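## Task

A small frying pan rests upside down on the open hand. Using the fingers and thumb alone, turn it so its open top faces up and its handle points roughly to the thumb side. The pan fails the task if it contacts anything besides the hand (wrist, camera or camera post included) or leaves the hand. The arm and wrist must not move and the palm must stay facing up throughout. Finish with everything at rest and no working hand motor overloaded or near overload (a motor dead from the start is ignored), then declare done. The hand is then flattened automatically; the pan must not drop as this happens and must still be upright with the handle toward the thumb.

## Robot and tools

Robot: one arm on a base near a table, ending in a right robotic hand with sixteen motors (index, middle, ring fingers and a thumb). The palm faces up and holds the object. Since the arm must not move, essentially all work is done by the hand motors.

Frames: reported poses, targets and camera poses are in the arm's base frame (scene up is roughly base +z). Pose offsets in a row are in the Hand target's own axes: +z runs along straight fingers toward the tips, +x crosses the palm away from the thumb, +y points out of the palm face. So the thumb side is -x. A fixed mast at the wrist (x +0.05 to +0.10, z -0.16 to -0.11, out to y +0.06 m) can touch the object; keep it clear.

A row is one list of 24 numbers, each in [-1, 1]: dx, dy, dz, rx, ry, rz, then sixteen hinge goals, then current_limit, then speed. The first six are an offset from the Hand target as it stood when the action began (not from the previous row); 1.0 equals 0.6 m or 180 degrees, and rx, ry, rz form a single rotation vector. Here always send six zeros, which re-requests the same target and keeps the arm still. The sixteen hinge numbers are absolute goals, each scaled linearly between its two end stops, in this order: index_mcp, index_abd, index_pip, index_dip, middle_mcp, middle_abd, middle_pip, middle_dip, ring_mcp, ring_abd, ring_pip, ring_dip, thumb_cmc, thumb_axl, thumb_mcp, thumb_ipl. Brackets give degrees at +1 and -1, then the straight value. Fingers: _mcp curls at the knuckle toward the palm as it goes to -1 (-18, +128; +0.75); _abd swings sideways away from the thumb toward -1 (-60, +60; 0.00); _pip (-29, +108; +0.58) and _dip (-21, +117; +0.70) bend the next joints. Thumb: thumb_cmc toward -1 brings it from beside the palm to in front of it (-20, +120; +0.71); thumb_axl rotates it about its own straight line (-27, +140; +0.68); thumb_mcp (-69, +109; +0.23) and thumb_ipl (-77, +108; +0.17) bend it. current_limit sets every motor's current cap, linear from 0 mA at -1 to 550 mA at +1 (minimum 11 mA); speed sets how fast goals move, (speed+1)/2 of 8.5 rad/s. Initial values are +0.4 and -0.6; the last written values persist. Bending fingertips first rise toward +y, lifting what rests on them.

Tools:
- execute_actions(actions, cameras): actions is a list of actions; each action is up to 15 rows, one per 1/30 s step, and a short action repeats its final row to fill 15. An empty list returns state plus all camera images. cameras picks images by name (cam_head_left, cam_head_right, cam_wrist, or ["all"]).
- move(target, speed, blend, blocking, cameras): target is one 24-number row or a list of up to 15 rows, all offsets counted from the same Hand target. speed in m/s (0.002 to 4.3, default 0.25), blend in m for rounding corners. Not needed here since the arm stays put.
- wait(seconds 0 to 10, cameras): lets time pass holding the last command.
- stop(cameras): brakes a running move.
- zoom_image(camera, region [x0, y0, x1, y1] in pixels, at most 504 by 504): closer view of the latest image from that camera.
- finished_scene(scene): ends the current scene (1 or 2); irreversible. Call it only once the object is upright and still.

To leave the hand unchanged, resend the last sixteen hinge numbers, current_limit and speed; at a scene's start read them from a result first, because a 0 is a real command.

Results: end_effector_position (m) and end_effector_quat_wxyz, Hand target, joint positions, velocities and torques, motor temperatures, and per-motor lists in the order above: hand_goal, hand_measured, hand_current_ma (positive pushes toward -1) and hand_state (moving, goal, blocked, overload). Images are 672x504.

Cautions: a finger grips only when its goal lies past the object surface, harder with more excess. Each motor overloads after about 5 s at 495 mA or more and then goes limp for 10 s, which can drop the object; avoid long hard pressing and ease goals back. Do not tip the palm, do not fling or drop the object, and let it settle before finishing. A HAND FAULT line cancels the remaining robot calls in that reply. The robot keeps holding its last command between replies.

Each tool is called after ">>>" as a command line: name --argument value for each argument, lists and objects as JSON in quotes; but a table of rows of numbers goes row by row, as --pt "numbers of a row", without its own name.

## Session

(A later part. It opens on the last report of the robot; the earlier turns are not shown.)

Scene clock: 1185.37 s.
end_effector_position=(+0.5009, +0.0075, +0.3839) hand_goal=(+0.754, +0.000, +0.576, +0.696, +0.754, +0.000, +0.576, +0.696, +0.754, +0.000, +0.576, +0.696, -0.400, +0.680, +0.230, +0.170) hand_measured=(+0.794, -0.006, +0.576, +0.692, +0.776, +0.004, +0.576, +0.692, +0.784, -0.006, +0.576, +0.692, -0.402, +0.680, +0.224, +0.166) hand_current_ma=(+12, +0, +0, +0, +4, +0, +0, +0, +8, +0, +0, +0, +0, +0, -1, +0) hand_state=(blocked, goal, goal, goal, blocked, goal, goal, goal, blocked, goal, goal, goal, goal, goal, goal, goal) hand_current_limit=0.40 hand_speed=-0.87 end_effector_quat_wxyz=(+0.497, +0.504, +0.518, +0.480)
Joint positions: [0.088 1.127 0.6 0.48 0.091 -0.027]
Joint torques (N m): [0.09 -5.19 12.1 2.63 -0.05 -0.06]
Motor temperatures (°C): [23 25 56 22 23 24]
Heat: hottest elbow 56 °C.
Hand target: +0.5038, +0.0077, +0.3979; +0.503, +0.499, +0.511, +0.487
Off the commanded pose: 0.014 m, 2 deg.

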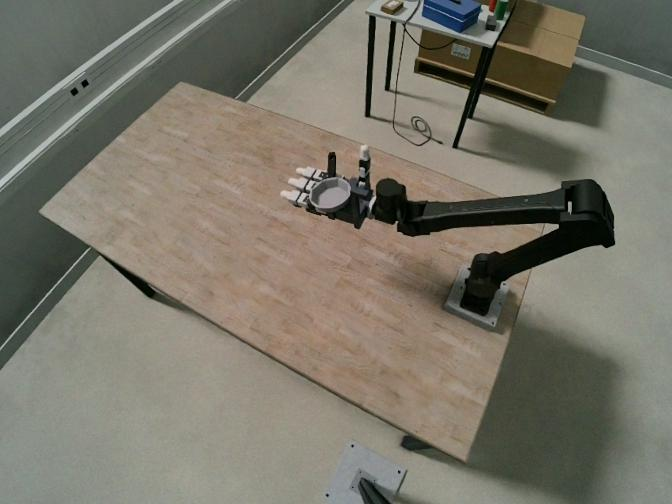

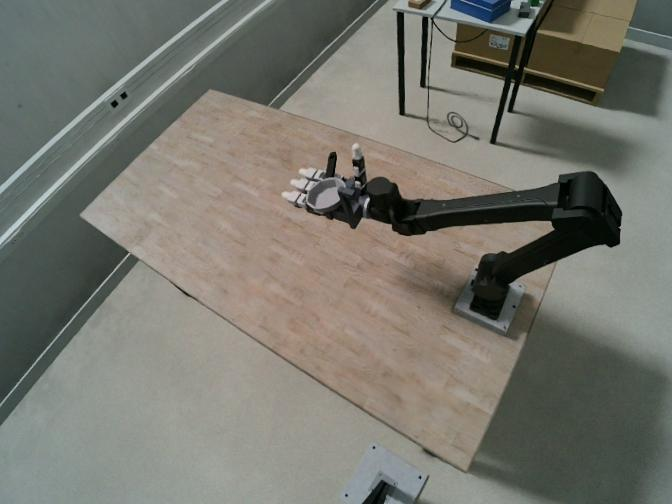

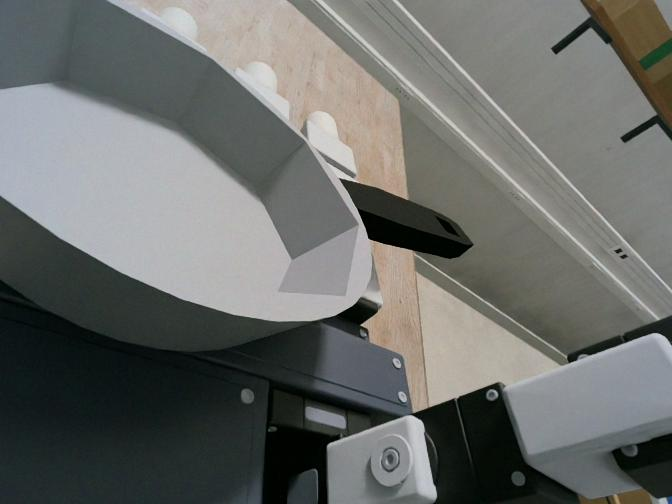

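>>> zoom_image --camera "cam_wrist" --region '[0, 0, 500, 400]'

>>> zoom_image --camera "cam_head_left" --region '[300, 145, 360, 220]'

>>> zoom_image --camera "cam_head_right" --region '[295, 145, 355, 220]'

Scaled by 1.008 from the camera's 672x504 image, which has a finer 960x720 frame.

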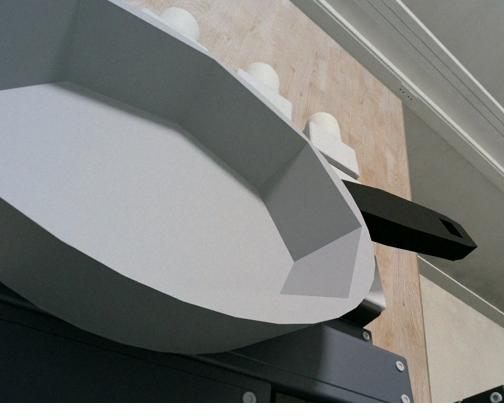

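Scaled by 6.720 from the camera's 672x504 image, which has a finer 960x720 frame.

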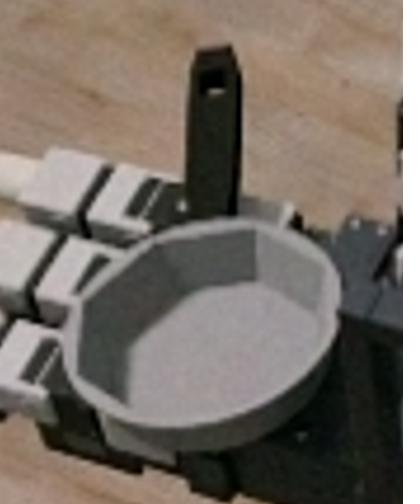

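Scaled by 6.720 from the camera's 672x504 image, which has a finer 960x720 frame.

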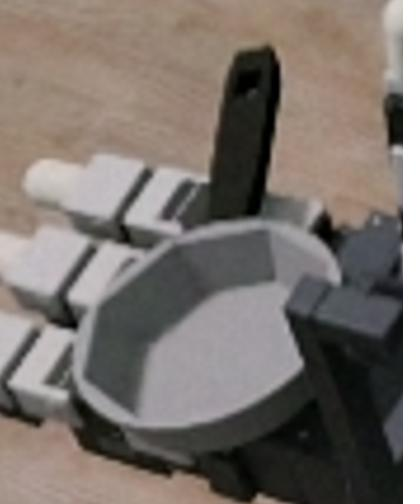

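>>> execute_actions --actions '[[[0,0,0,0,0,0,0.754,0,0.576,0.696,0.754,0,0.576,0.696,0.754,0,0.576,0.696,0.0,0.68,0.23,0.17,0.4,-0.85]],[[0,0,0,0,0,0,0.754,0,0.576,0.696,0.754,0,0.576,0.696,0.754,0,0.576,0.696,0.4,0.68,0.23,0.17,0.4,-0.85]],[[0,0,0,0,0,0,0.754,0,0.576,0.696,0.754,0,0.576,0.696,0.754,0,0.576,0.696,0.71,0.68,0.23,0.17,0.4,-0.87]],[[0,0,0,0,0,0,0.754,0,0.576,0.696,0.754,0,0.576,0.696,0.754,0,0.576,0.696,0.71,0.68,0.23,0.17,0.4,-0.87]]]' --cameras '["all"]'

>>> zoom_image --camera "cam_head_left" --region '[280, 145, 380, 220]'

Scene clock: 1273.33 s.
end_effector_position=(+0.5009, +0.0075, +0.3839) hand_goal=(+0.754, +0.000, +0.576, +0.696, +0.754, +0.000, +0.576, +0.696, +0.754, +0.000, +0.576, +0.696, +0.710, +0.680, +0.230, +0.170) hand_measured=(+0.794, -0.006, +0.576, +0.692, +0.776, +0.004, +0.576, +0.692, +0.784, -0.006, +0.576, +0.692, +0.724, +0.680, +0.224, +0.166) hand_current_ma=(+12, +0, +0, +0, +4, +0, +0, +0, +8, +0, +0, +0, +2, +0, -1, +0) hand_state=(blocked, goal, goal, goal, blocked, goal, goal, goal, blocked, goal, goal, goal, goal, goal, goal, goal) hand_current_limit=0.40 hand_speed=-0.87 end_effector_quat_wxyz=(+0.497, +0.504, +0.518, +0.480)
Joint positions: [0.088 1.127 0.6 0.48 0.091 -0.027]
Joint torques (N m): [-0.15 -5.13 12.05 2.52 -0.04 -0.12]
Motor temperatures (°C): [23 25 57 22 23 24]
Heat: hottest elbow 57 °C.
Hand target: +0.5038, +0.0077, +0.3979; +0.503, +0.499, +0.511, +0.487
Off the commanded pose: 0.014 m, 2 deg.

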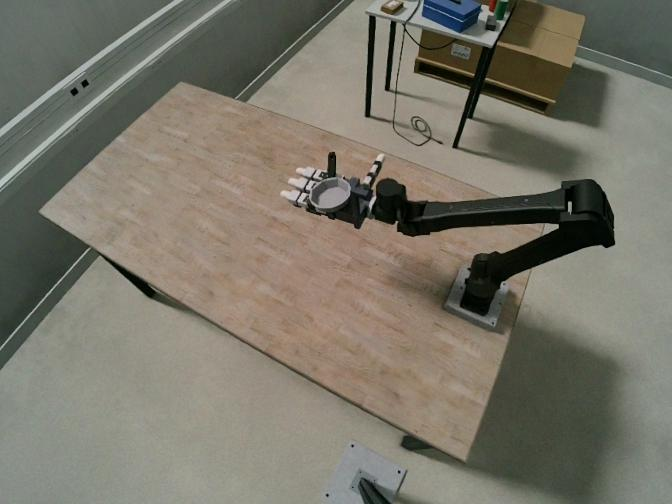

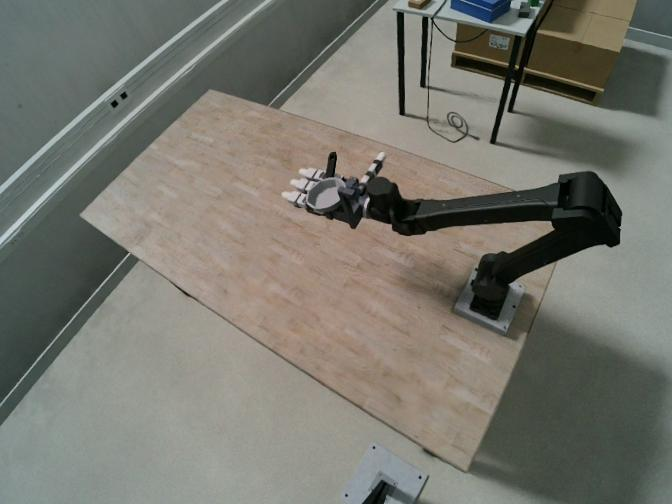

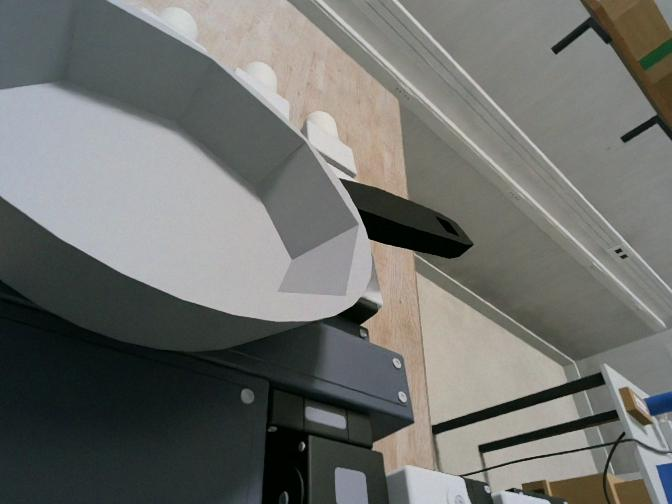

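Scaled by 5.040 from the camera's 672x504 image, which has a finer 960x720 frame.

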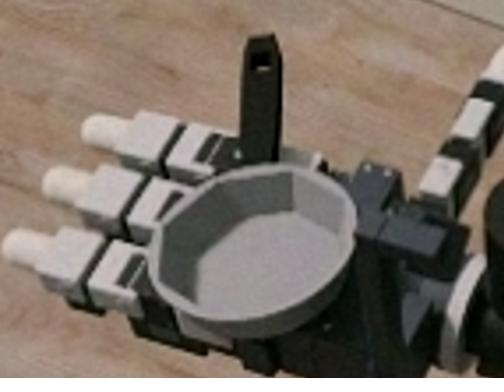

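>>> finished_scene --scene 1

The scene is finished: the task was done.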